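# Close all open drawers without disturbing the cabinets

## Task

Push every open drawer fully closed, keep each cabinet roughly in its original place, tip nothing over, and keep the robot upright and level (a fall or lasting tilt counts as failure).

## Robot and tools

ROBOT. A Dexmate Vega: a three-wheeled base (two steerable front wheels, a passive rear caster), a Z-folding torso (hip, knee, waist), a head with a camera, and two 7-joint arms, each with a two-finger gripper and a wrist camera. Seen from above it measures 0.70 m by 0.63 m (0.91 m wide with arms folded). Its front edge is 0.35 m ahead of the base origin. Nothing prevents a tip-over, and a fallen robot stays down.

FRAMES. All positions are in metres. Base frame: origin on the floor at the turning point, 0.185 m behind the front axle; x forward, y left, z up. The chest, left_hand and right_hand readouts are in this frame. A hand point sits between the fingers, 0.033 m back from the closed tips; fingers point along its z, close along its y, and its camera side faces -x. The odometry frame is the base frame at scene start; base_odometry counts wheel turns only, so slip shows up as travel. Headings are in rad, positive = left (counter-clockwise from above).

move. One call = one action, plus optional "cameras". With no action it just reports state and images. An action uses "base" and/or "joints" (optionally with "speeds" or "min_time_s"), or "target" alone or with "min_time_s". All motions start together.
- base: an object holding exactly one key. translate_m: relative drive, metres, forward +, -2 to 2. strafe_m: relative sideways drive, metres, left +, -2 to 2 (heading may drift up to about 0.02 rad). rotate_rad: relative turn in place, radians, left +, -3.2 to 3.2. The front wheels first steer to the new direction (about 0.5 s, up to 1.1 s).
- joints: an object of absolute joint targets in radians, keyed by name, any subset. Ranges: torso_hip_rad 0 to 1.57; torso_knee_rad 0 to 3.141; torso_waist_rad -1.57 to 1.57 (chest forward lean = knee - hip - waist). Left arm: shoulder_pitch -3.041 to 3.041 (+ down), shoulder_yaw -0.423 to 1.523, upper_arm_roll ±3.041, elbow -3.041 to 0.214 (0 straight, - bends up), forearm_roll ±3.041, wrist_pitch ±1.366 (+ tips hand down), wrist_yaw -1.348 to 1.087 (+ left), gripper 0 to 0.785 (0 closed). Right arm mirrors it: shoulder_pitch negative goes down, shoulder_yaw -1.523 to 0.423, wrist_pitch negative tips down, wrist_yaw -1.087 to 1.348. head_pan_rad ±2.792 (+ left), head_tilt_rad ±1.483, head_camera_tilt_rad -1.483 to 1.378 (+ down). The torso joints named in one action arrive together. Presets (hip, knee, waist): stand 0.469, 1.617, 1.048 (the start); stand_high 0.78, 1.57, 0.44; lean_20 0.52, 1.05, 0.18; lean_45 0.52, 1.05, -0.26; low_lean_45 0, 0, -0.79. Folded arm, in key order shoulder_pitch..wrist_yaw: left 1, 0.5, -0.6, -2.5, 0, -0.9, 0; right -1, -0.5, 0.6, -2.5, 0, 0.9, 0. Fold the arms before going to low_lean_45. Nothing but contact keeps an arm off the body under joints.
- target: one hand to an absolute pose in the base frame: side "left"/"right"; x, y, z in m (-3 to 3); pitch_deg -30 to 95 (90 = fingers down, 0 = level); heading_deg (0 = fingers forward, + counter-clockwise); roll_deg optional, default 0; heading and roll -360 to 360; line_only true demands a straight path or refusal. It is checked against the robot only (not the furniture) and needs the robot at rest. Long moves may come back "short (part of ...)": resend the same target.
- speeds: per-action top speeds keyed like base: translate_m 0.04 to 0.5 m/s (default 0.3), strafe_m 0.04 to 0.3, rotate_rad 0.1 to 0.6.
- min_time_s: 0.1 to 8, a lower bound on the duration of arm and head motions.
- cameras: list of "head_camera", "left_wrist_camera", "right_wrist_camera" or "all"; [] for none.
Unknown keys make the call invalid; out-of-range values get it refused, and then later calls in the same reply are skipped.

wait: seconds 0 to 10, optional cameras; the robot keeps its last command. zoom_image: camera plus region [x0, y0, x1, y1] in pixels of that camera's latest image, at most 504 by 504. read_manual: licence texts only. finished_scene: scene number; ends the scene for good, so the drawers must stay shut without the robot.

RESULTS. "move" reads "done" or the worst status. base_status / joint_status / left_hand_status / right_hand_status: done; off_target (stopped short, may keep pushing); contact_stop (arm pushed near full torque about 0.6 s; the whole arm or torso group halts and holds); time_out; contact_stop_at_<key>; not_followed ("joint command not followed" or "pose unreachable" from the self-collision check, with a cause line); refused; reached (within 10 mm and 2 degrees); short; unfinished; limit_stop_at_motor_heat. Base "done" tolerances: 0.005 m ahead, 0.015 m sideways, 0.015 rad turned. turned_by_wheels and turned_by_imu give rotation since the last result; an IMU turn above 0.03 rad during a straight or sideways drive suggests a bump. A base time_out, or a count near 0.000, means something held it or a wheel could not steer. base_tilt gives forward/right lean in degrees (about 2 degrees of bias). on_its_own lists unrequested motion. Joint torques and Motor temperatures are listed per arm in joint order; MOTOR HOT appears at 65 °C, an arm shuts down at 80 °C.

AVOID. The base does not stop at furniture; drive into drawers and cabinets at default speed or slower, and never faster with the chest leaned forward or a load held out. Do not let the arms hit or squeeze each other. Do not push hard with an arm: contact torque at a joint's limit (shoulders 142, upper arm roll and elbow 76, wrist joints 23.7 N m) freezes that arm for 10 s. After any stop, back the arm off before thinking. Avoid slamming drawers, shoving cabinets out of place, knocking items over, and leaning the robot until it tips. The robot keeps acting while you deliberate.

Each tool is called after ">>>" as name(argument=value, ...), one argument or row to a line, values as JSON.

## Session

>>> move(
  joints={"head_pan_rad": 0.0, "head_camera_tilt_rad": 0.2},
  cameras=["head_camera"],
)

>>> move(
  joints={"head_pan_rad": 1.2},
  cameras=["head_camera"],
)

>>> move(
  joints={"head_pan_rad": 2.4},
  cameras=["head_camera"],
)

>>> move(
  joints={"head_pan_rad": -2.4},
  cameras=["head_camera"],
)

>>> move(
  joints={"head_pan_rad": -1.2},
  cameras=["head_camera"],
)

Scene clock: 0.73 s.
Joint torques (N m): left_arm=[5.9 1.46 0.04 -4.33 0.36 -1.85 -0.38] | right_arm=[-2.78 0.75 -0.78 -4.2 -0.06 1.47 0.21]
Motor temperatures (°C): left_arm=[27 30 30 30 34 38 35] | right_arm=[29 28 29 31 34 35 35]
move: done
base_odometry: x=+0.000 y=+0.000 heading=+0.000
turned_by_wheels: +0.000
turned_by_imu: +0.000
base_tilt: forward=+0.6 right=-0.1
base_status: not commanded
joint_positions: torso_hip_rad=+0.469 torso_knee_rad=+1.617 torso_waist_rad=+1.048 left_shoulder_pitch_rad=+2.211 left_shoulder_yaw_rad=-0.012 left_upper_arm_roll_rad=-0.018 left_elbow_rad=-1.096 left_forearm_roll_rad=+0.000 left_wrist_pitch_rad=-0.486 left_wrist_yaw_rad=+0.003 left_gripper_rad=+0.005 right_shoulder_pitch_rad=-2.205 right_shoulder_yaw_rad=+0.017 right_upper_arm_roll_rad=+0.000 right_elbow_rad=-1.113 right_forearm_roll_rad=+0.002 right_wrist_pitch_rad=+0.507 right_wrist_yaw_rad=+0.015 right_gripper_rad=+0.005 head_pan_rad=+0.000 head_tilt_rad=+0.000 head_camera_tilt_rad=+0.200
joint_status: all done
chest: x=-0.0111 y=+0.0000 z=+1.4155 quat_wxyz=(+0.999, +0.000, +0.050, +0.000) (m; base frame)
left_hand: x=+0.1612 y=+0.2371 z=+0.6182 quat_wxyz=(+0.408, -0.010, +0.913, +0.007) pitch_deg=+41.8 heading_deg=+1.6 roll_deg=+0.4 back=up (m; base frame)
right_hand: x=+0.1801 y=-0.2179 z=+0.6316 quat_wxyz=(+0.429, +0.006, +0.903, +0.010) pitch_deg=+39.2 heading_deg=+1.0 roll_deg=+1.7 back=up (m; base frame)
pictures: head_camera
Images, in order (width x height): head_camera 896x560.

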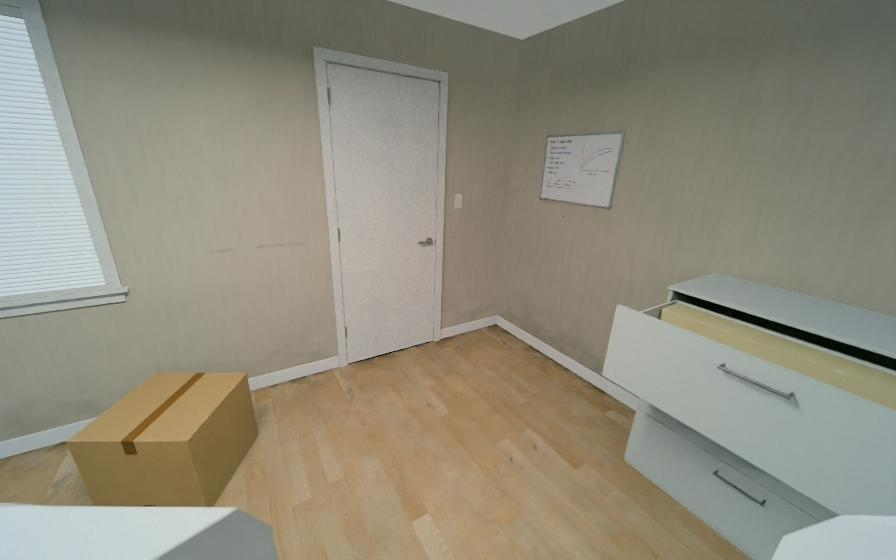

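Scene clock: 2.20 s.
Joint torques (N m): left_arm=[7.34 -0.95 1.6 -6.52 -0.21 -1.11 0.08] | right_arm=[-2.67 0.57 -0.65 -3.4 -0.11 1.68 0.15]
move: done
base_odometry: x=+0.000 y=+0.000 heading=+0.000
turned_by_wheels: +0.000
turned_by_imu: +0.000
base_tilt: forward=+0.6 right=+0.0
base_status: not commanded
joint_positions: torso_hip_rad=+0.469 torso_knee_rad=+1.617 torso_waist_rad=+1.048 left_shoulder_pitch_rad=+2.211 left_shoulder_yaw_rad=-0.012 left_upper_arm_roll_rad=-0.018 left_elbow_rad=-1.096 left_forearm_roll_rad=+0.000 left_wrist_pitch_rad=-0.486 left_wrist_yaw_rad=+0.003 left_gripper_rad=+0.005 right_shoulder_pitch_rad=-2.205 right_shoulder_yaw_rad=+0.017 right_upper_arm_roll_rad=+0.000 right_elbow_rad=-1.113 right_forearm_roll_rad=+0.002 right_wrist_pitch_rad=+0.507 right_wrist_yaw_rad=+0.015 right_gripper_rad=+0.005 head_pan_rad=+1.200 head_tilt_rad=+0.000 head_camera_tilt_rad=+0.200
joint_status: all done
chest: x=-0.0111 y=+0.0000 z=+1.4155 quat_wxyz=(+0.999, +0.000, +0.050, +0.000) (m; base frame)
left_hand: x=+0.1612 y=+0.2371 z=+0.6182 quat_wxyz=(+0.408, -0.010, +0.913, +0.007) pitch_deg=+41.8 heading_deg=+1.6 roll_deg=+0.4 back=up (m; base frame)
right_hand: x=+0.1801 y=-0.2179 z=+0.6316 quat_wxyz=(+0.429, +0.006, +0.903, +0.010) pitch_deg=+39.2 heading_deg=+1.0 roll_deg=+1.7 back=up (m; base frame)
pictures: head_camera
Images, in order (width x height): head_camera 896x560.

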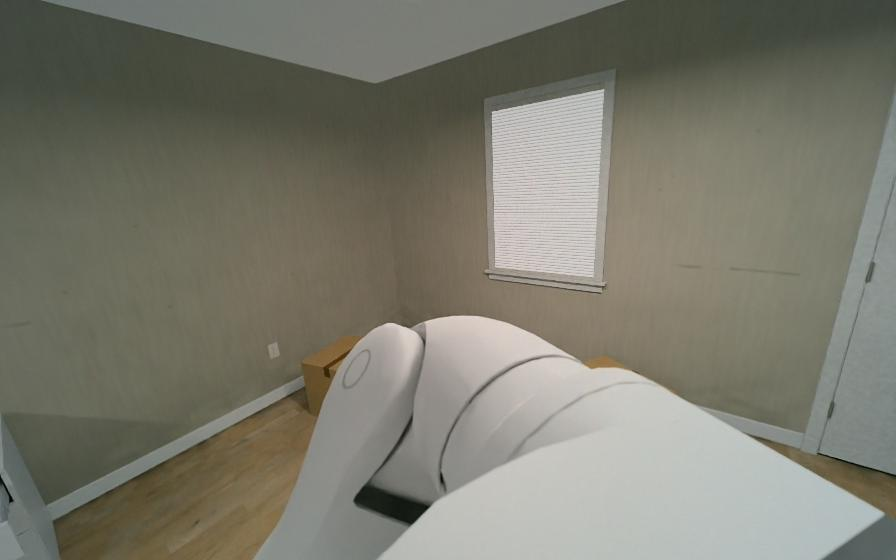

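Scene clock: 3.67 s.
Joint torques (N m): left_arm=[6.17 0.54 2.07 -4.38 0.13 -0.94 -0.05] | right_arm=[-3.14 1.32 -0.62 -3.51 -0.07 1.99 0.04]
move: done
base_odometry: x=+0.000 y=+0.000 heading=+0.000
turned_by_wheels: +0.000
turned_by_imu: +0.000
base_tilt: forward=+0.7 right=+0.0
base_status: not commanded
joint_positions: torso_hip_rad=+0.469 torso_knee_rad=+1.617 torso_waist_rad=+1.048 left_shoulder_pitch_rad=+2.211 left_shoulder_yaw_rad=-0.012 left_upper_arm_roll_rad=-0.018 left_elbow_rad=-1.096 left_forearm_roll_rad=+0.000 left_wrist_pitch_rad=-0.486 left_wrist_yaw_rad=+0.003 left_gripper_rad=+0.005 right_shoulder_pitch_rad=-2.205 right_shoulder_yaw_rad=+0.017 right_upper_arm_roll_rad=+0.000 right_elbow_rad=-1.113 right_forearm_roll_rad=+0.002 right_wrist_pitch_rad=+0.507 right_wrist_yaw_rad=+0.015 right_gripper_rad=+0.005 head_pan_rad=+2.400 head_tilt_rad=+0.000 head_camera_tilt_rad=+0.200
joint_status: all done
chest: x=-0.0111 y=+0.0000 z=+1.4155 quat_wxyz=(+0.999, +0.000, +0.050, +0.000) (m; base frame)
left_hand: x=+0.1612 y=+0.2371 z=+0.6182 quat_wxyz=(+0.408, -0.010, +0.913, +0.007) pitch_deg=+41.8 heading_deg=+1.6 roll_deg=+0.4 back=up (m; base frame)
right_hand: x=+0.1801 y=-0.2179 z=+0.6316 quat_wxyz=(+0.429, +0.006, +0.903, +0.010) pitch_deg=+39.2 heading_deg=+1.0 roll_deg=+1.7 back=up (m; base frame)
pictures: head_camera
Images, in order (width x height): head_camera 896x560.

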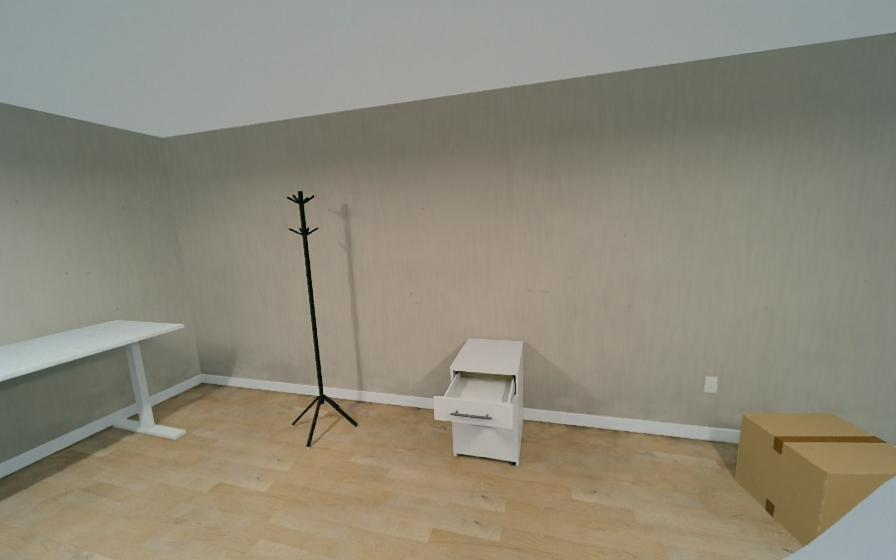

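Scene clock: 7.53 s.
Joint torques (N m): left_arm=[6.84 -0.12 -0.56 -4.82 0.41 -1.09 -0.07] | right_arm=[-3.21 0.19 -0.71 -3.6 -0.01 1.86 0.09]
move: done
base_odometry: x=+0.000 y=+0.000 heading=+0.000
turned_by_wheels: +0.000
turned_by_imu: +0.001
base_tilt: forward=+0.7 right=+0.0
base_status: not commanded
joint_positions: torso_hip_rad=+0.469 torso_knee_rad=+1.617 torso_waist_rad=+1.048 left_shoulder_pitch_rad=+2.211 left_shoulder_yaw_rad=-0.012 left_upper_arm_roll_rad=-0.018 left_elbow_rad=-1.096 left_forearm_roll_rad=+0.000 left_wrist_pitch_rad=-0.486 left_wrist_yaw_rad=+0.003 left_gripper_rad=+0.005 right_shoulder_pitch_rad=-2.205 right_shoulder_yaw_rad=+0.017 right_upper_arm_roll_rad=+0.000 right_elbow_rad=-1.113 right_forearm_roll_rad=+0.002 right_wrist_pitch_rad=+0.507 right_wrist_yaw_rad=+0.015 right_gripper_rad=+0.005 head_pan_rad=-2.400 head_tilt_rad=+0.000 head_camera_tilt_rad=+0.200
joint_status: all done
chest: x=-0.0111 y=+0.0000 z=+1.4155 quat_wxyz=(+0.999, +0.000, +0.050, +0.000) (m; base frame)
left_hand: x=+0.1612 y=+0.2371 z=+0.6182 quat_wxyz=(+0.408, -0.010, +0.913, +0.007) pitch_deg=+41.8 heading_deg=+1.6 roll_deg=+0.4 back=up (m; base frame)
right_hand: x=+0.1801 y=-0.2179 z=+0.6316 quat_wxyz=(+0.429, +0.006, +0.903, +0.010) pitch_deg=+39.2 heading_deg=+1.0 roll_deg=+1.7 back=up (m; base frame)
pictures: head_camera
Images, in order (width x height): head_camera 896x560.

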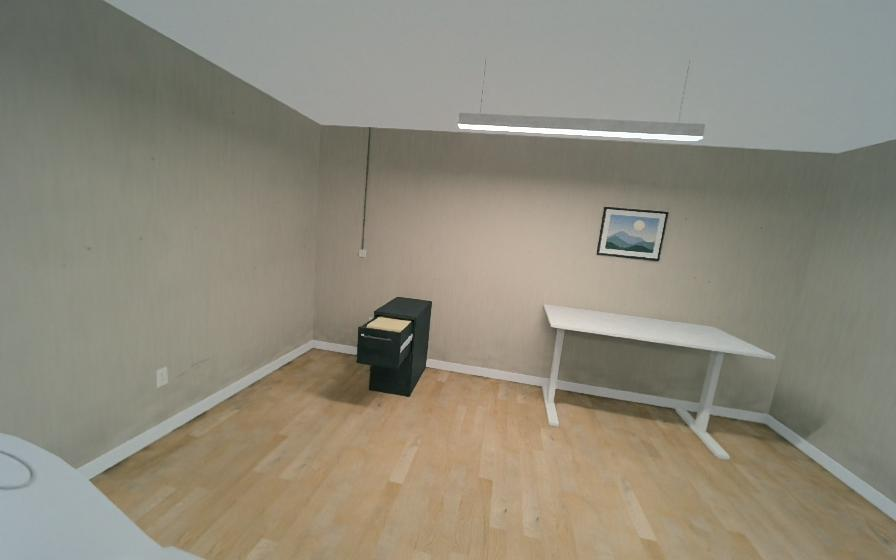

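Scene clock: 9.00 s.
Joint torques (N m): left_arm=[4.82 -1.09 -0.08 -5.58 0.18 -0.91 0.18] | right_arm=[-4.08 1.48 -0.85 -4.65 0.03 2.16 0.14]
move: done
base_odometry: x=+0.000 y=+0.000 heading=+0.000
turned_by_wheels: +0.000
turned_by_imu: +0.000
base_tilt: forward=+0.7 right=-0.1
base_status: not commanded
joint_positions: torso_hip_rad=+0.469 torso_knee_rad=+1.617 torso_waist_rad=+1.048 left_shoulder_pitch_rad=+2.211 left_shoulder_yaw_rad=-0.012 left_upper_arm_roll_rad=-0.018 left_elbow_rad=-1.096 left_forearm_roll_rad=+0.000 left_wrist_pitch_rad=-0.486 left_wrist_yaw_rad=+0.003 left_gripper_rad=+0.005 right_shoulder_pitch_rad=-2.205 right_shoulder_yaw_rad=+0.017 right_upper_arm_roll_rad=+0.000 right_elbow_rad=-1.113 right_forearm_roll_rad=+0.002 right_wrist_pitch_rad=+0.507 right_wrist_yaw_rad=+0.015 right_gripper_rad=+0.005 head_pan_rad=-1.200 head_tilt_rad=+0.000 head_camera_tilt_rad=+0.200
joint_status: all done
chest: x=-0.0111 y=+0.0000 z=+1.4155 quat_wxyz=(+0.999, +0.000, +0.050, +0.000) (m; base frame)
left_hand: x=+0.1612 y=+0.2371 z=+0.6182 quat_wxyz=(+0.408, -0.010, +0.913, +0.007) pitch_deg=+41.8 heading_deg=+1.6 roll_deg=+0.4 back=up (m; base frame)
right_hand: x=+0.1801 y=-0.2179 z=+0.6316 quat_wxyz=(+0.429, +0.006, +0.903, +0.010) pitch_deg=+39.2 heading_deg=+1.0 roll_deg=+1.7 back=up (m; base frame)
pictures: head_camera
Images, in order (width x height): head_camera 896x560.

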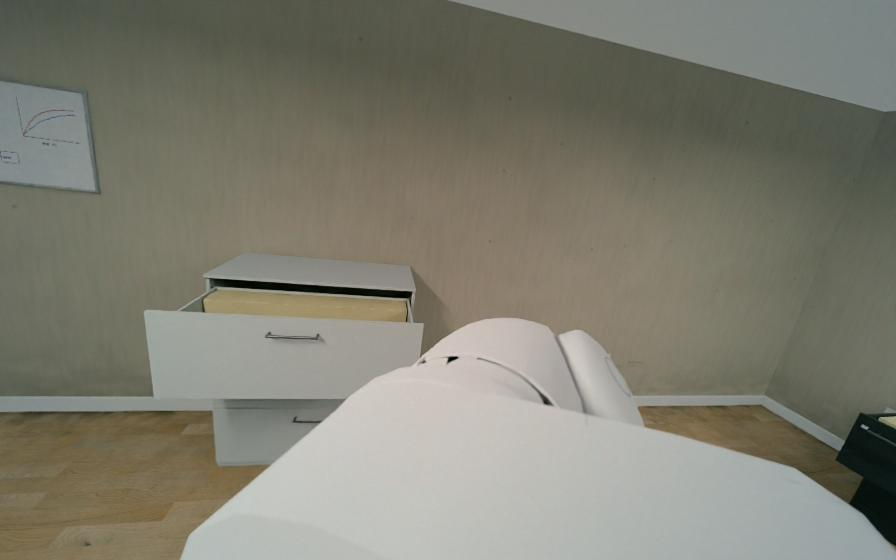

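>>> move(
  base={"rotate_rad": -1.076},
  joints={"torso_hip_rad": 0.05, "torso_knee_rad": 0.35, "torso_waist_rad": -0.45, "head_pan_rad": 0.0, "head_camera_tilt_rad": -0.5, "left_shoulder_pitch_rad": 0.267, "left_shoulder_yaw_rad": 0.665, "left_upper_arm_roll_rad": 0.621, "left_elbow_rad": -1.776, "left_forearm_roll_rad": -0.861, "left_wrist_pitch_rad": 0.26, "left_wrist_yaw_rad": 0.636, "right_shoulder_pitch_rad": -1.0, "right_shoulder_yaw_rad": -0.5, "right_upper_arm_roll_rad": 0.6, "right_elbow_rad": -2.5, "right_forearm_roll_rad": 0.0, "right_wrist_pitch_rad": 0.9, "right_wrist_yaw_rad": 0.0},
  cameras=["head_camera", "left_wrist_camera"],
)

Scene clock: 62.33 s.
Joint torques (N m): left_arm=[-18.31 1.73 -9.75 -8.42 0.92 -1.54 0.49] | right_arm=[11.26 -7.66 7.14 -5.94 1.05 -0.15 -1.06]
move: done
base_odometry: x=+0.001 y=+0.000 heading=-1.078
turned_by_wheels: -1.078
turned_by_imu: -1.055
base_tilt: forward=+0.6 right=-0.1
base_status: done
joint_positions: torso_hip_rad=+0.050 torso_knee_rad=+0.350 torso_waist_rad=-0.450 left_shoulder_pitch_rad=+0.273 left_shoulder_yaw_rad=+0.663 left_upper_arm_roll_rad=+0.619 left_elbow_rad=-1.773 left_forearm_roll_rad=-0.858 left_wrist_pitch_rad=+0.258 left_wrist_yaw_rad=+0.634 left_gripper_rad=+0.005 right_shoulder_pitch_rad=-1.001 right_shoulder_yaw_rad=-0.500 right_upper_arm_roll_rad=+0.600 right_elbow_rad=-2.500 right_forearm_roll_rad=+0.000 right_wrist_pitch_rad=+0.900 right_wrist_yaw_rad=+0.000 right_gripper_rad=+0.005 head_pan_rad=+0.000 head_tilt_rad=+0.000 head_camera_tilt_rad=-0.500
joint_status: all done
chest: x=+0.0566 y=+0.0000 z=+0.9844 quat_wxyz=(+0.930, +0.000, +0.366, +0.000) (m; base frame)
left_hand: x=+0.8483 y=+0.2003 z=+0.8132 quat_wxyz=(+0.706, -0.001, +0.708, +0.000) pitch_deg=+0.2 heading_deg=+0.0 roll_deg=-0.1 back=up (m; base frame)
right_hand: x=+0.2312 y=-0.1713 z=+1.2076 quat_wxyz=(+0.922, -0.293, -0.109, -0.228) pitch_deg=-53.6 heading_deg=+96.5 roll_deg=+55.7 back=down (m; base frame)
pictures: head_camera, left_wrist_camera
Images, in order (width x height): head_camera 896x560, left_wrist_camera 672x420.

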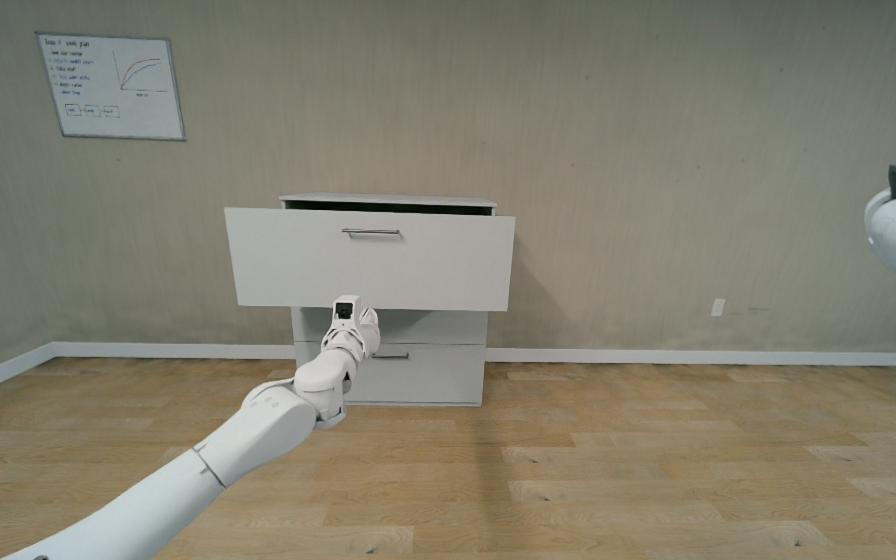

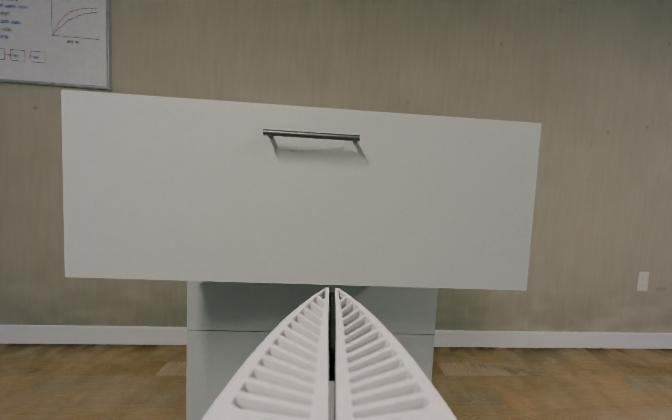

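>>> move(
  base={"translate_m": 0.26},
)

>>> move(
  base={"translate_m": 0.4},
  speeds={"translate_m": 0.16},
  cameras=["head_camera", "left_wrist_camera"],
)

Scene clock: 72.87 s.
Joint torques (N m): left_arm=[-18.42 3.56 -8.84 -9.48 0.78 -2.11 0.79] | right_arm=[10.99 -7.32 6.94 -5.32 1 -1.13 -0.97]
move: done
base_odometry: x=+0.125 y=-0.228 heading=-1.078
turned_by_wheels: +0.000
turned_by_imu: +0.000
base_tilt: forward=+0.7 right=+0.0
base_status: done
joint_positions: torso_hip_rad=+0.050 torso_knee_rad=+0.350 torso_waist_rad=-0.450 left_shoulder_pitch_rad=+0.267 left_shoulder_yaw_rad=+0.665 left_upper_arm_roll_rad=+0.621 left_elbow_rad=-1.776 left_forearm_roll_rad=-0.861 left_wrist_pitch_rad=+0.260 left_wrist_yaw_rad=+0.636 left_gripper_rad=+0.005 right_shoulder_pitch_rad=-1.000 right_shoulder_yaw_rad=-0.500 right_upper_arm_roll_rad=+0.600 right_elbow_rad=-2.500 right_forearm_roll_rad=+0.000 right_wrist_pitch_rad=+0.900 right_wrist_yaw_rad=+0.000 right_gripper_rad=+0.005 head_pan_rad=+0.000 head_tilt_rad=+0.000 head_camera_tilt_rad=-0.500
joint_status: not commanded
chest: x=+0.0566 y=+0.0000 z=+0.9844 quat_wxyz=(+0.930, +0.000, +0.366, +0.000) (m; base frame)
left_hand: x=+0.8487 y=+0.1999 z=+0.8162 quat_wxyz=(+0.707, +0.000, +0.708, +0.000) pitch_deg=+0.1 heading_deg=+0.0 roll_deg=+0.0 back=up (m; base frame)
right_hand: x=+0.2310 y=-0.1712 z=+1.2076 quat_wxyz=(+0.922, -0.293, -0.109, -0.228) pitch_deg=-53.6 heading_deg=+96.6 roll_deg=+55.6 back=down (m; base frame)
pictures: none

Scene clock: 76.43 s.
Joint torques (N m): left_arm=[-16.83 4.12 -14.16 -10 1.49 -3.57 -0.32] | right_arm=[11.14 -6.82 6.75 -5.12 1.14 -0.72 -0.94]
move: done
base_odometry: x=+0.315 y=-0.580 heading=-1.078
turned_by_wheels: +0.000
turned_by_imu: +0.000
base_tilt: forward=+0.7 right=-0.1
base_status: done
joint_positions: torso_hip_rad=+0.050 torso_knee_rad=+0.350 torso_waist_rad=-0.450 left_shoulder_pitch_rad=+0.267 left_shoulder_yaw_rad=+0.665 left_upper_arm_roll_rad=+0.621 left_elbow_rad=-1.776 left_forearm_roll_rad=-0.861 left_wrist_pitch_rad=+0.260 left_wrist_yaw_rad=+0.636 left_gripper_rad=+0.005 right_shoulder_pitch_rad=-1.000 right_shoulder_yaw_rad=-0.500 right_upper_arm_roll_rad=+0.600 right_elbow_rad=-2.500 right_forearm_roll_rad=+0.000 right_wrist_pitch_rad=+0.900 right_wrist_yaw_rad=+0.000 right_gripper_rad=+0.005 head_pan_rad=+0.000 head_tilt_rad=+0.000 head_camera_tilt_rad=-0.500
joint_status: not commanded
chest: x=+0.0566 y=+0.0000 z=+0.9844 quat_wxyz=(+0.930, +0.000, +0.366, +0.000) (m; base frame)
left_hand: x=+0.8486 y=+0.1998 z=+0.8161 quat_wxyz=(+0.706, +0.000, +0.708, +0.000) pitch_deg=+0.1 heading_deg=+0.0 roll_deg=+0.0 back=up (m; base frame)
right_hand: x=+0.2309 y=-0.1712 z=+1.2076 quat_wxyz=(+0.922, -0.293, -0.109, -0.228) pitch_deg=-53.6 heading_deg=+96.6 roll_deg=+55.6 back=down (m; base frame)
pictures: head_camera, left_wrist_camera
Images, in order (width x height): head_camera 896x560, left_wrist_camera 672x420.

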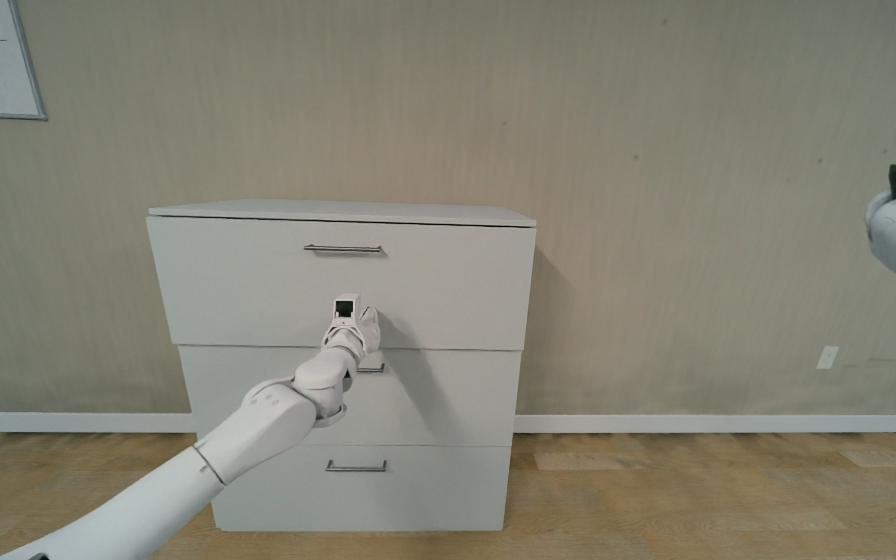

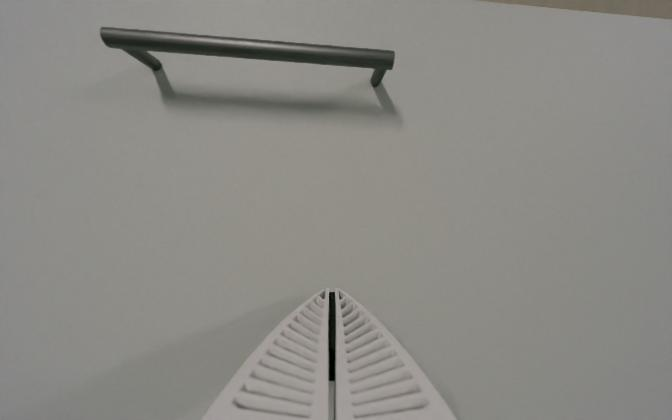

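>>> move(
  base={"translate_m": 0.045},
  speeds={"translate_m": 0.1},
  cameras=["head_camera"],
)

>>> move(
  base={"translate_m": 0.015},
  speeds={"translate_m": 0.06},
  cameras=["head_camera", "left_wrist_camera"],
)

Scene clock: 81.83 s.
Joint torques (N m): left_arm=[-22.31 4.66 -20.21 -1.68 1.05 -2.81 0.37] | right_arm=[10.7 -6.99 7.1 -4.25 1.17 -0.57 -0.95]
move: done
base_odometry: x=+0.337 y=-0.620 heading=-1.078
turned_by_wheels: +0.000
turned_by_imu: +0.001
base_tilt: forward=+0.6 right=-0.1
base_status: done
joint_positions: torso_hip_rad=+0.050 torso_knee_rad=+0.350 torso_waist_rad=-0.450 left_shoulder_pitch_rad=+0.267 left_shoulder_yaw_rad=+0.665 left_upper_arm_roll_rad=+0.622 left_elbow_rad=-1.777 left_forearm_roll_rad=-0.861 left_wrist_pitch_rad=+0.260 left_wrist_yaw_rad=+0.636 left_gripper_rad=+0.005 right_shoulder_pitch_rad=-1.000 right_shoulder_yaw_rad=-0.500 right_upper_arm_roll_rad=+0.600 right_elbow_rad=-2.500 right_forearm_roll_rad=+0.000 right_wrist_pitch_rad=+0.900 right_wrist_yaw_rad=+0.000 right_gripper_rad=+0.005 head_pan_rad=+0.000 head_tilt_rad=+0.000 head_camera_tilt_rad=-0.500
joint_status: not commanded
chest: x=+0.0563 y=+0.0000 z=+0.9844 quat_wxyz=(+0.931, +0.000, +0.366, +0.000) (m; base frame)
left_hand: x=+0.8483 y=+0.1994 z=+0.8164 quat_wxyz=(+0.707, +0.000, +0.708, +0.000) pitch_deg=+0.1 heading_deg=+0.0 roll_deg=+0.0 back=up (m; base frame)
right_hand: x=+0.2306 y=-0.1712 z=+1.2077 quat_wxyz=(+0.922, -0.293, -0.110, -0.228) pitch_deg=-53.6 heading_deg=+96.6 roll_deg=+55.6 back=down (m; base frame)
pictures: head_camera
Images, in order (width x height): head_camera 896x560.

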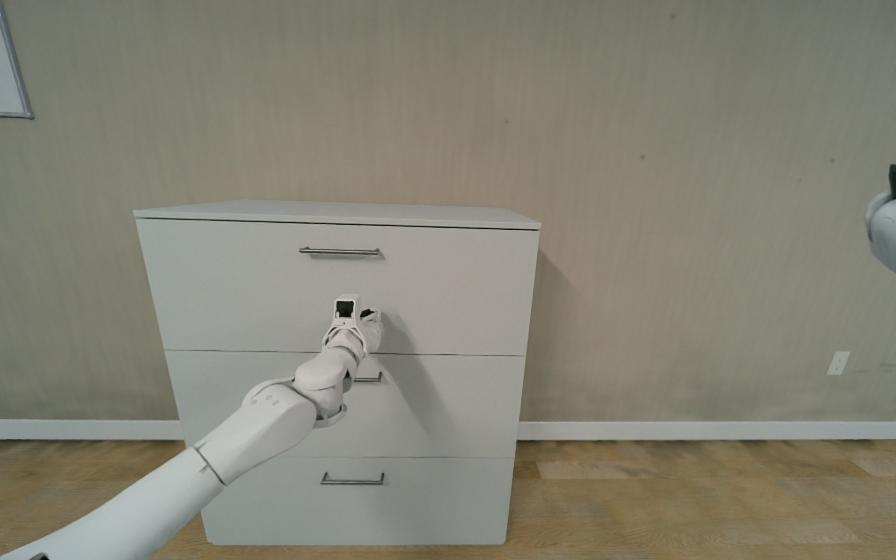

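Scene clock: 82.77 s.
Joint torques (N m): left_arm=[-30.41 2.11 -24.66 4.91 1.36 -3.12 0.8] | right_arm=[10.04 -7.76 6.69 -4.9 1.24 -0.62 -1.05]
move: done
base_odometry: x=+0.344 y=-0.633 heading=-1.078
turned_by_wheels: +0.000
turned_by_imu: +0.001
base_tilt: forward=+0.7 right=+0.0
base_status: done
joint_positions: torso_hip_rad=+0.050 torso_knee_rad=+0.350 torso_waist_rad=-0.450 left_shoulder_pitch_rad=+0.268 left_shoulder_yaw_rad=+0.665 left_upper_arm_roll_rad=+0.622 left_elbow_rad=-1.777 left_forearm_roll_rad=-0.861 left_wrist_pitch_rad=+0.261 left_wrist_yaw_rad=+0.636 left_gripper_rad=+0.005 right_shoulder_pitch_rad=-1.000 right_shoulder_yaw_rad=-0.500 right_upper_arm_roll_rad=+0.600 right_elbow_rad=-2.500 right_forearm_roll_rad=+0.000 right_wrist_pitch_rad=+0.900 right_wrist_yaw_rad=+0.000 right_gripper_rad=+0.005 head_pan_rad=+0.000 head_tilt_rad=+0.000 head_camera_tilt_rad=-0.500
joint_status: not commanded
chest: x=+0.0561 y=+0.0000 z=+0.9844 quat_wxyz=(+0.931, +0.000, +0.366, +0.000) (m; base frame)
left_hand: x=+0.8479 y=+0.1990 z=+0.8163 quat_wxyz=(+0.706, +0.001, +0.708, +0.000) pitch_deg=+0.1 heading_deg=-0.1 roll_deg=+0.0 back=up (m; base frame)
right_hand: x=+0.2302 y=-0.1712 z=+1.2078 quat_wxyz=(+0.922, -0.293, -0.110, -0.228) pitch_deg=-53.5 heading_deg=+96.7 roll_deg=+55.5 back=down (m; base frame)
pictures: head_camera, left_wrist_camera
Images, in order (width x height): head_camera 896x560, left_wrist_camera 672x420.

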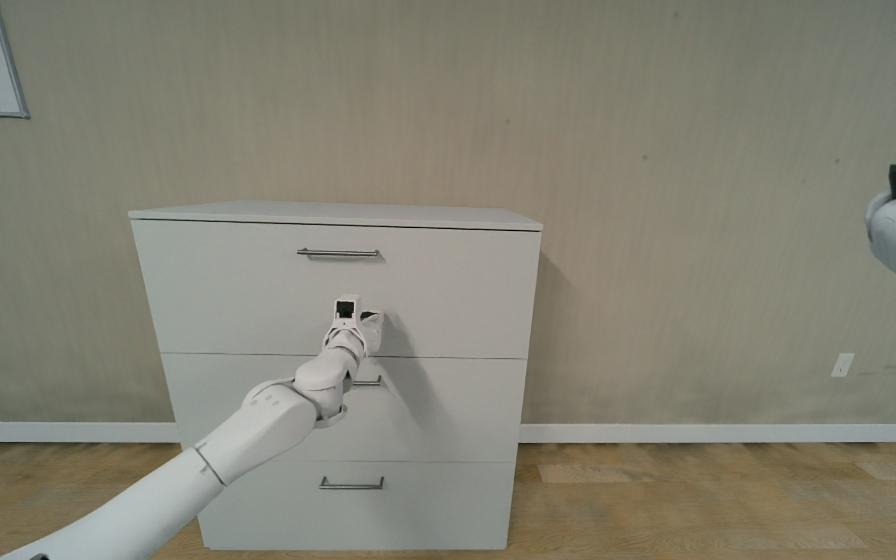

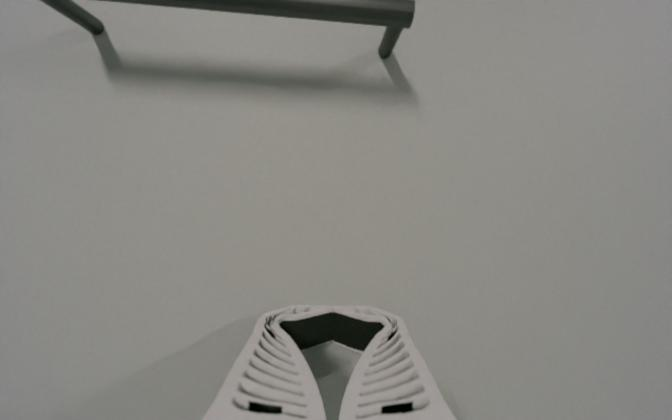

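>>> move(
  base={"translate_m": -0.35},
  cameras=["head_camera"],
)

>>> move(
  base={"rotate_rad": -1.486},
  joints={"left_shoulder_pitch_rad": 0.775, "left_shoulder_yaw_rad": 0.659, "left_upper_arm_roll_rad": 0.743, "left_elbow_rad": -1.623, "left_forearm_roll_rad": -0.664, "left_wrist_pitch_rad": -0.177, "left_wrist_yaw_rad": 0.614},
)

>>> move(
  base={"translate_m": 1.45},
  speeds={"translate_m": 0.5},
  cameras=["head_camera", "left_wrist_camera"],
)

Scene clock: 102.93 s.
Joint torques (N m): left_arm=[-19.07 2.85 -16.63 -8.6 1.06 -2.46 0.04] | right_arm=[10.42 -7.47 6.39 -4.59 1.26 -0.36 -1.05]
move: done
base_odometry: x=+0.177 y=-0.325 heading=-1.077
turned_by_wheels: +0.001
turned_by_imu: +0.002
base_tilt: forward=+0.6 right=-0.1
base_status: done
joint_positions: torso_hip_rad=+0.050 torso_knee_rad=+0.350 torso_waist_rad=-0.450 left_shoulder_pitch_rad=+0.267 left_shoulder_yaw_rad=+0.665 left_upper_arm_roll_rad=+0.621 left_elbow_rad=-1.776 left_forearm_roll_rad=-0.861 left_wrist_pitch_rad=+0.260 left_wrist_yaw_rad=+0.636 left_gripper_rad=+0.005 right_shoulder_pitch_rad=-1.000 right_shoulder_yaw_rad=-0.500 right_upper_arm_roll_rad=+0.600 right_elbow_rad=-2.500 right_forearm_roll_rad=+0.000 right_wrist_pitch_rad=+0.900 right_wrist_yaw_rad=+0.000 right_gripper_rad=+0.005 head_pan_rad=+0.000 head_tilt_rad=+0.000 head_camera_tilt_rad=-0.500
joint_status: not commanded
chest: x=+0.0566 y=+0.0000 z=+0.9844 quat_wxyz=(+0.930, +0.000, +0.366, +0.000) (m; base frame)
left_hand: x=+0.8486 y=+0.1998 z=+0.8161 quat_wxyz=(+0.706, +0.000, +0.708, +0.000) pitch_deg=+0.1 heading_deg=+0.0 roll_deg=+0.0 back=up (m; base frame)
right_hand: x=+0.2309 y=-0.1712 z=+1.2076 quat_wxyz=(+0.922, -0.293, -0.109, -0.228) pitch_deg=-53.6 heading_deg=+96.6 roll_deg=+55.6 back=down (m; base frame)
pictures: head_camera
Images, in order (width x height): head_camera 896x560.

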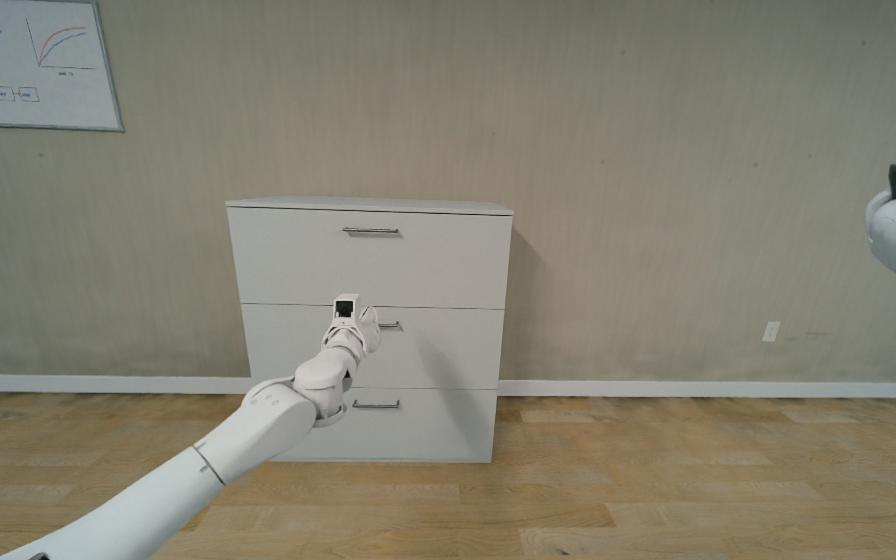

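Scene clock: 106.97 s.
Joint torques (N m): left_arm=[-4.25 1.08 -9.05 -9.12 1.14 -2.45 -0.27] | right_arm=[11.22 -7.86 6.91 -4.32 1.15 -0.8 -1.03]
move: done
base_odometry: x=+0.178 y=-0.326 heading=-2.565
turned_by_wheels: -1.488
turned_by_imu: -1.456
base_tilt: forward=+0.7 right=-0.1
base_status: done
joint_positions: torso_hip_rad=+0.050 torso_knee_rad=+0.350 torso_waist_rad=-0.450 left_shoulder_pitch_rad=+0.773 left_shoulder_yaw_rad=+0.659 left_upper_arm_roll_rad=+0.742 left_elbow_rad=-1.624 left_forearm_roll_rad=-0.665 left_wrist_pitch_rad=-0.175 left_wrist_yaw_rad=+0.614 left_gripper_rad=+0.005 right_shoulder_pitch_rad=-1.000 right_shoulder_yaw_rad=-0.500 right_upper_arm_roll_rad=+0.600 right_elbow_rad=-2.500 right_forearm_roll_rad=+0.000 right_wrist_pitch_rad=+0.900 right_wrist_yaw_rad=+0.000 right_gripper_rad=+0.005 head_pan_rad=+0.000 head_tilt_rad=+0.000 head_camera_tilt_rad=-0.500
joint_status: all done
chest: x=+0.0566 y=+0.0000 z=+0.9844 quat_wxyz=(+0.930, +0.000, +0.366, +0.000) (m; base frame)
left_hand: x=+0.6839 y=+0.2009 z=+0.5035 quat_wxyz=(+0.630, -0.001, +0.777, +0.001) pitch_deg=+11.9 heading_deg=+0.1 roll_deg=+0.0 back=up (m; base frame)
right_hand: x=+0.2309 y=-0.1712 z=+1.2076 quat_wxyz=(+0.922, -0.293, -0.109, -0.228) pitch_deg=-53.6 heading_deg=+96.6 roll_deg=+55.6 back=down (m; base frame)
pictures: none

Scene clock: 112.37 s.
Joint torques (N m): left_arm=[-5.24 -0.25 -5.22 -9.87 0.39 -2.62 0.22] | right_arm=[10.26 -8.32 6.87 -5.1 1.19 -0.1 -0.97]
move: done
base_odometry: x=-1.036 y=-1.119 heading=-2.566
turned_by_wheels: +0.000
turned_by_imu: +0.000
base_tilt: forward=+0.7 right=-0.1
base_status: done
joint_positions: torso_hip_rad=+0.050 torso_knee_rad=+0.350 torso_waist_rad=-0.450 left_shoulder_pitch_rad=+0.775 left_shoulder_yaw_rad=+0.659 left_upper_arm_roll_rad=+0.743 left_elbow_rad=-1.623 left_forearm_roll_rad=-0.664 left_wrist_pitch_rad=-0.177 left_wrist_yaw_rad=+0.614 left_gripper_rad=+0.005 right_shoulder_pitch_rad=-1.000 right_shoulder_yaw_rad=-0.500 right_upper_arm_roll_rad=+0.600 right_elbow_rad=-2.500 right_forearm_roll_rad=+0.000 right_wrist_pitch_rad=+0.900 right_wrist_yaw_rad=+0.000 right_gripper_rad=+0.005 head_pan_rad=+0.000 head_tilt_rad=+0.000 head_camera_tilt_rad=-0.500
joint_status: not commanded
chest: x=+0.0566 y=+0.0000 z=+0.9844 quat_wxyz=(+0.930, +0.000, +0.366, +0.000) (m; base frame)
left_hand: x=+0.6830 y=+0.2008 z=+0.5024 quat_wxyz=(+0.630, -0.001, +0.777, +0.001) pitch_deg=+11.9 heading_deg=+0.1 roll_deg=+0.0 back=up (m; base frame)
right_hand: x=+0.2309 y=-0.1712 z=+1.2076 quat_wxyz=(+0.922, -0.293, -0.109, -0.228) pitch_deg=-53.6 heading_deg=+96.6 roll_deg=+55.6 back=down (m; base frame)
pictures: head_camera, left_wrist_camera
Images, in order (width x height): head_camera 896x560, left_wrist_camera 672x420.

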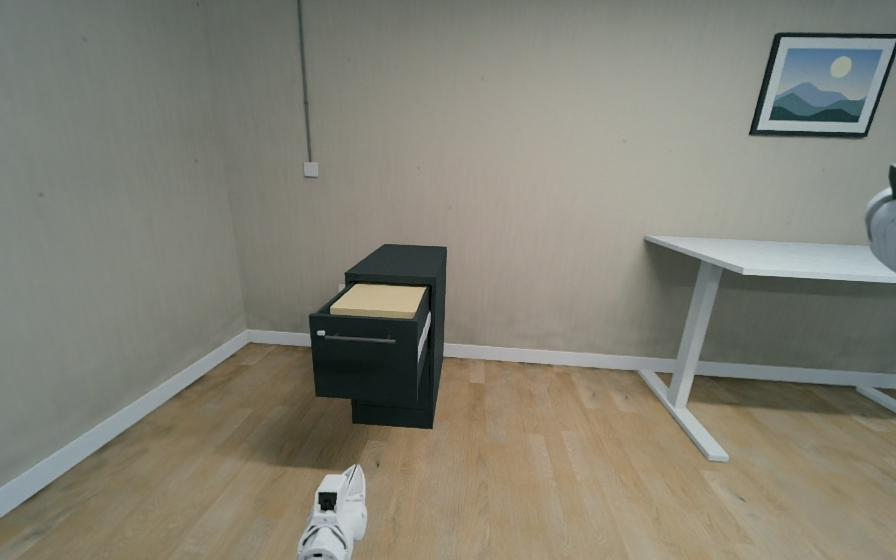

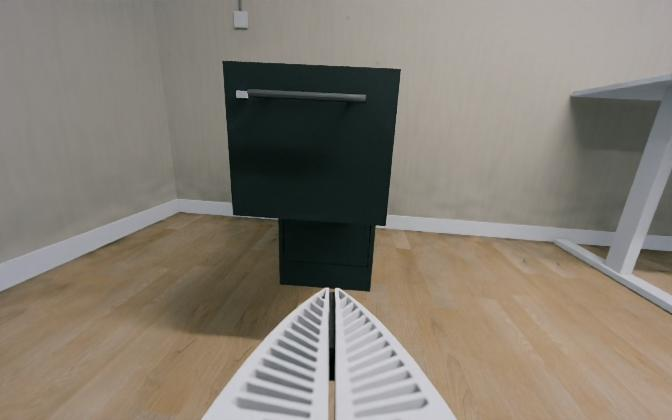

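>>> move(
  base={"translate_m": 0.4},
)

>>> move(
  base={"translate_m": 0.28},
  speeds={"translate_m": 0.16},
  cameras=["head_camera", "left_wrist_camera"],
)

Scene clock: 126.20 s.
Joint torques (N m): left_arm=[-11.83 3 -9.16 -10.66 1.01 -1.95 -0.3] | right_arm=[11.04 -8.3 6.83 -4.81 1.23 -1.2 -0.93]
move: done
base_odometry: x=-1.371 y=-1.338 heading=-2.566
turned_by_wheels: +0.000
turned_by_imu: +0.000
base_tilt: forward=+0.7 right=-0.1
base_status: done
joint_positions: torso_hip_rad=+0.050 torso_knee_rad=+0.350 torso_waist_rad=-0.450 left_shoulder_pitch_rad=+0.775 left_shoulder_yaw_rad=+0.659 left_upper_arm_roll_rad=+0.743 left_elbow_rad=-1.623 left_forearm_roll_rad=-0.664 left_wrist_pitch_rad=-0.177 left_wrist_yaw_rad=+0.614 left_gripper_rad=+0.005 right_shoulder_pitch_rad=-1.000 right_shoulder_yaw_rad=-0.500 right_upper_arm_roll_rad=+0.600 right_elbow_rad=-2.500 right_forearm_roll_rad=+0.000 right_wrist_pitch_rad=+0.900 right_wrist_yaw_rad=+0.000 right_gripper_rad=+0.005 head_pan_rad=+0.000 head_tilt_rad=+0.000 head_camera_tilt_rad=-0.500
joint_status: not commanded
chest: x=+0.0566 y=+0.0000 z=+0.9843 quat_wxyz=(+0.930, +0.000, +0.366, +0.000) (m; base frame)
left_hand: x=+0.6827 y=+0.2007 z=+0.5021 quat_wxyz=(+0.630, -0.001, +0.777, +0.000) pitch_deg=+12.0 heading_deg=+0.1 roll_deg=+0.0 back=up (m; base frame)
right_hand: x=+0.2309 y=-0.1712 z=+1.2075 quat_wxyz=(+0.922, -0.293, -0.109, -0.228) pitch_deg=-53.6 heading_deg=+96.6 roll_deg=+55.6 back=down (m; base frame)
pictures: none

Scene clock: 129.00 s.
Joint torques (N m): left_arm=[-11.03 4.71 -8.71 -10.78 0.22 -2.46 -0.43] | right_arm=[11.39 -8.18 6.71 -4.27 1.25 -0.77 -1.07]
move: done
base_odometry: x=-1.605 y=-1.491 heading=-2.567
turned_by_wheels: +0.000
turned_by_imu: +0.000
base_tilt: forward=+0.7 right=-0.1
base_status: done
joint_positions: torso_hip_rad=+0.050 torso_knee_rad=+0.350 torso_waist_rad=-0.450 left_shoulder_pitch_rad=+0.775 left_shoulder_yaw_rad=+0.659 left_upper_arm_roll_rad=+0.743 left_elbow_rad=-1.623 left_forearm_roll_rad=-0.664 left_wrist_pitch_rad=-0.177 left_wrist_yaw_rad=+0.614 left_gripper_rad=+0.005 right_shoulder_pitch_rad=-1.000 right_shoulder_yaw_rad=-0.500 right_upper_arm_roll_rad=+0.600 right_elbow_rad=-2.500 right_forearm_roll_rad=+0.000 right_wrist_pitch_rad=+0.900 right_wrist_yaw_rad=+0.000 right_gripper_rad=+0.005 head_pan_rad=+0.000 head_tilt_rad=+0.000 head_camera_tilt_rad=-0.500
joint_status: not commanded
chest: x=+0.0566 y=+0.0000 z=+0.9843 quat_wxyz=(+0.930, +0.000, +0.366, +0.000) (m; base frame)
left_hand: x=+0.6827 y=+0.2007 z=+0.5021 quat_wxyz=(+0.630, -0.001, +0.777, +0.000) pitch_deg=+12.0 heading_deg=+0.1 roll_deg=+0.0 back=up (m; base frame)
right_hand: x=+0.2309 y=-0.1712 z=+1.2075 quat_wxyz=(+0.922, -0.293, -0.109, -0.228) pitch_deg=-53.6 heading_deg=+96.6 roll_deg=+55.6 back=down (m; base frame)
pictures: head_camera, left_wrist_camera
Images, in order (width x height): head_camera 896x560, left_wrist_camera 672x420.

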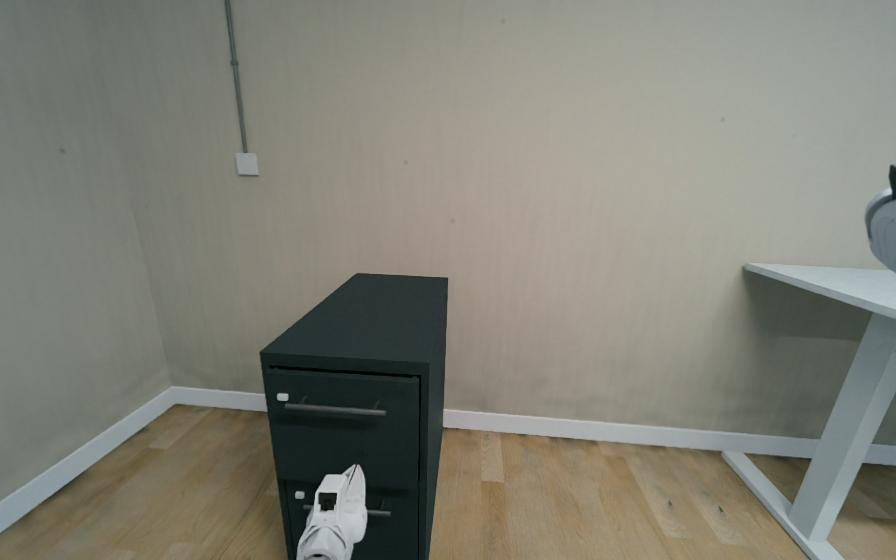

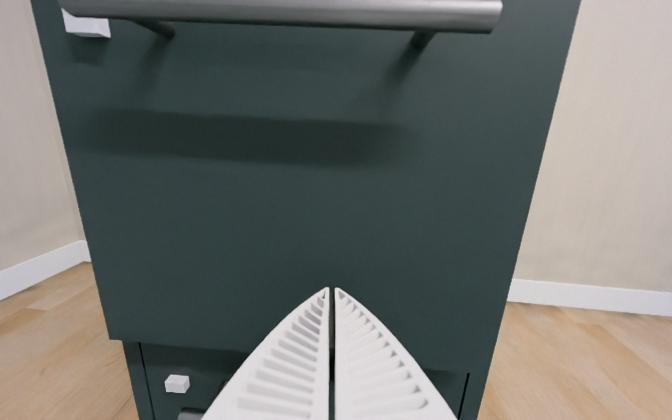

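>>> move(
  base={"translate_m": 0.05},
  speeds={"translate_m": 0.1},
  cameras=["head_camera"],
)

>>> move(
  base={"translate_m": 0.015},
  speeds={"translate_m": 0.06},
  cameras=["head_camera", "left_wrist_camera"],
)

Scene clock: 134.70 s.
Joint torques (N m): left_arm=[-26.82 1.63 -21.61 -11.27 1.07 -3.48 -0.11] | right_arm=[10.77 -6.97 6.66 -4.84 1.17 -0.7 -0.96]
move: done
base_odometry: x=-1.647 y=-1.518 heading=-2.566
turned_by_wheels: +0.000
turned_by_imu: +0.001
base_tilt: forward=+0.7 right=-0.1
base_status: done
joint_positions: torso_hip_rad=+0.050 torso_knee_rad=+0.350 torso_waist_rad=-0.450 left_shoulder_pitch_rad=+0.776 left_shoulder_yaw_rad=+0.659 left_upper_arm_roll_rad=+0.744 left_elbow_rad=-1.623 left_forearm_roll_rad=-0.664 left_wrist_pitch_rad=-0.176 left_wrist_yaw_rad=+0.614 left_gripper_rad=+0.005 right_shoulder_pitch_rad=-1.000 right_shoulder_yaw_rad=-0.500 right_upper_arm_roll_rad=+0.600 right_elbow_rad=-2.500 right_forearm_roll_rad=+0.000 right_wrist_pitch_rad=+0.900 right_wrist_yaw_rad=+0.000 right_gripper_rad=+0.005 head_pan_rad=+0.000 head_tilt_rad=+0.000 head_camera_tilt_rad=-0.500
joint_status: not commanded
chest: x=+0.0566 y=+0.0000 z=+0.9843 quat_wxyz=(+0.930, +0.000, +0.366, +0.000) (m; base frame)
left_hand: x=+0.6821 y=+0.2003 z=+0.5012 quat_wxyz=(+0.629, +0.000, +0.778, +0.000) pitch_deg=+12.1 heading_deg=+0.0 roll_deg=+0.0 back=up (m; base frame)
right_hand: x=+0.2309 y=-0.1712 z=+1.2075 quat_wxyz=(+0.922, -0.293, -0.109, -0.228) pitch_deg=-53.6 heading_deg=+96.6 roll_deg=+55.6 back=down (m; base frame)
pictures: head_camera
Images, in order (width x height): head_camera 896x560.

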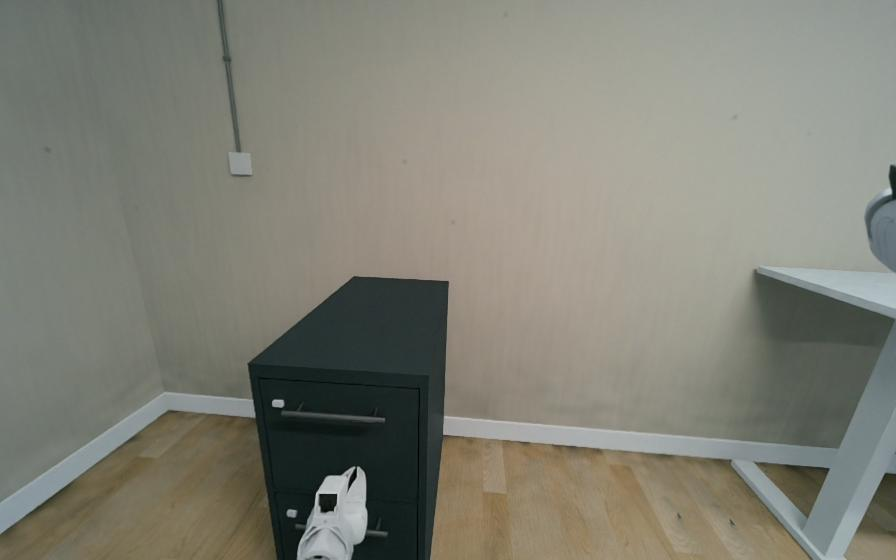

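Scene clock: 135.60 s.
Joint torques (N m): left_arm=[-28.5 2.97 -24.52 -15.5 1.48 -3.23 -2.18] | right_arm=[10.72 -6.89 6.45 -4.47 1.22 -0.92 -0.87]
move: done
base_odometry: x=-1.660 y=-1.526 heading=-2.566
turned_by_wheels: +0.000
turned_by_imu: +0.001
base_tilt: forward=+0.7 right=+0.0
base_status: done
joint_positions: torso_hip_rad=+0.050 torso_knee_rad=+0.350 torso_waist_rad=-0.450 left_shoulder_pitch_rad=+0.776 left_shoulder_yaw_rad=+0.659 left_upper_arm_roll_rad=+0.744 left_elbow_rad=-1.623 left_forearm_roll_rad=-0.665 left_wrist_pitch_rad=-0.176 left_wrist_yaw_rad=+0.615 left_gripper_rad=+0.005 right_shoulder_pitch_rad=-1.000 right_shoulder_yaw_rad=-0.500 right_upper_arm_roll_rad=+0.600 right_elbow_rad=-2.500 right_forearm_roll_rad=+0.000 right_wrist_pitch_rad=+0.900 right_wrist_yaw_rad=+0.000 right_gripper_rad=+0.005 head_pan_rad=+0.000 head_tilt_rad=+0.000 head_camera_tilt_rad=-0.500
joint_status: not commanded
chest: x=+0.0565 y=+0.0000 z=+0.9844 quat_wxyz=(+0.931, +0.000, +0.366, +0.000) (m; base frame)
left_hand: x=+0.6820 y=+0.2006 z=+0.5009 quat_wxyz=(+0.629, +0.000, +0.778, +0.001) pitch_deg=+12.1 heading_deg=+0.1 roll_deg=+0.0 back=up (m; base frame)
right_hand: x=+0.2308 y=-0.1712 z=+1.2076 quat_wxyz=(+0.922, -0.293, -0.109, -0.228) pitch_deg=-53.6 heading_deg=+96.6 roll_deg=+55.6 back=down (m; base frame)
pictures: head_camera, left_wrist_camera
Images, in order (width x height): head_camera 896x560, left_wrist_camera 672x420.

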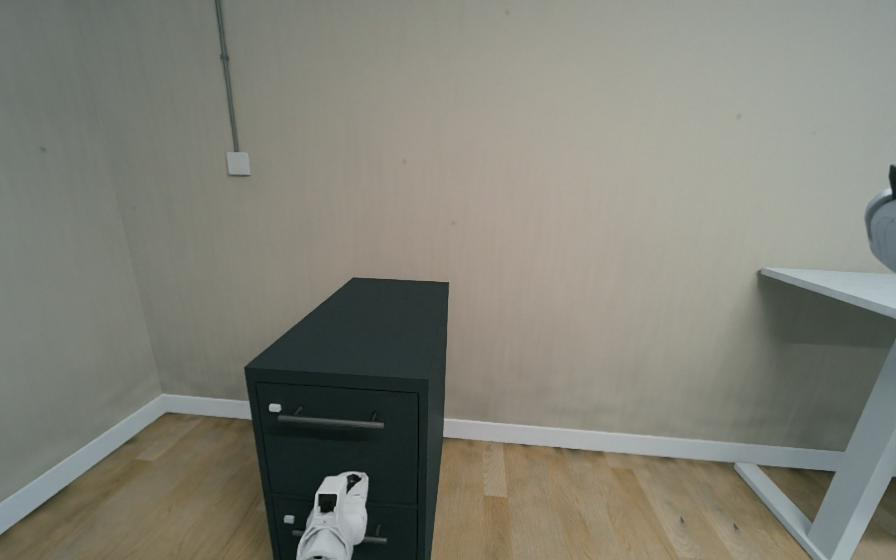

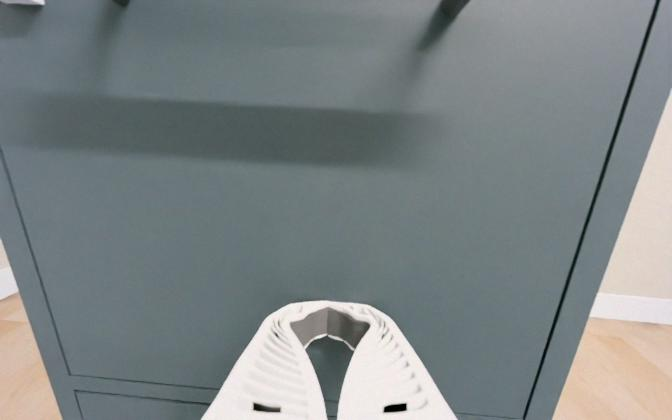

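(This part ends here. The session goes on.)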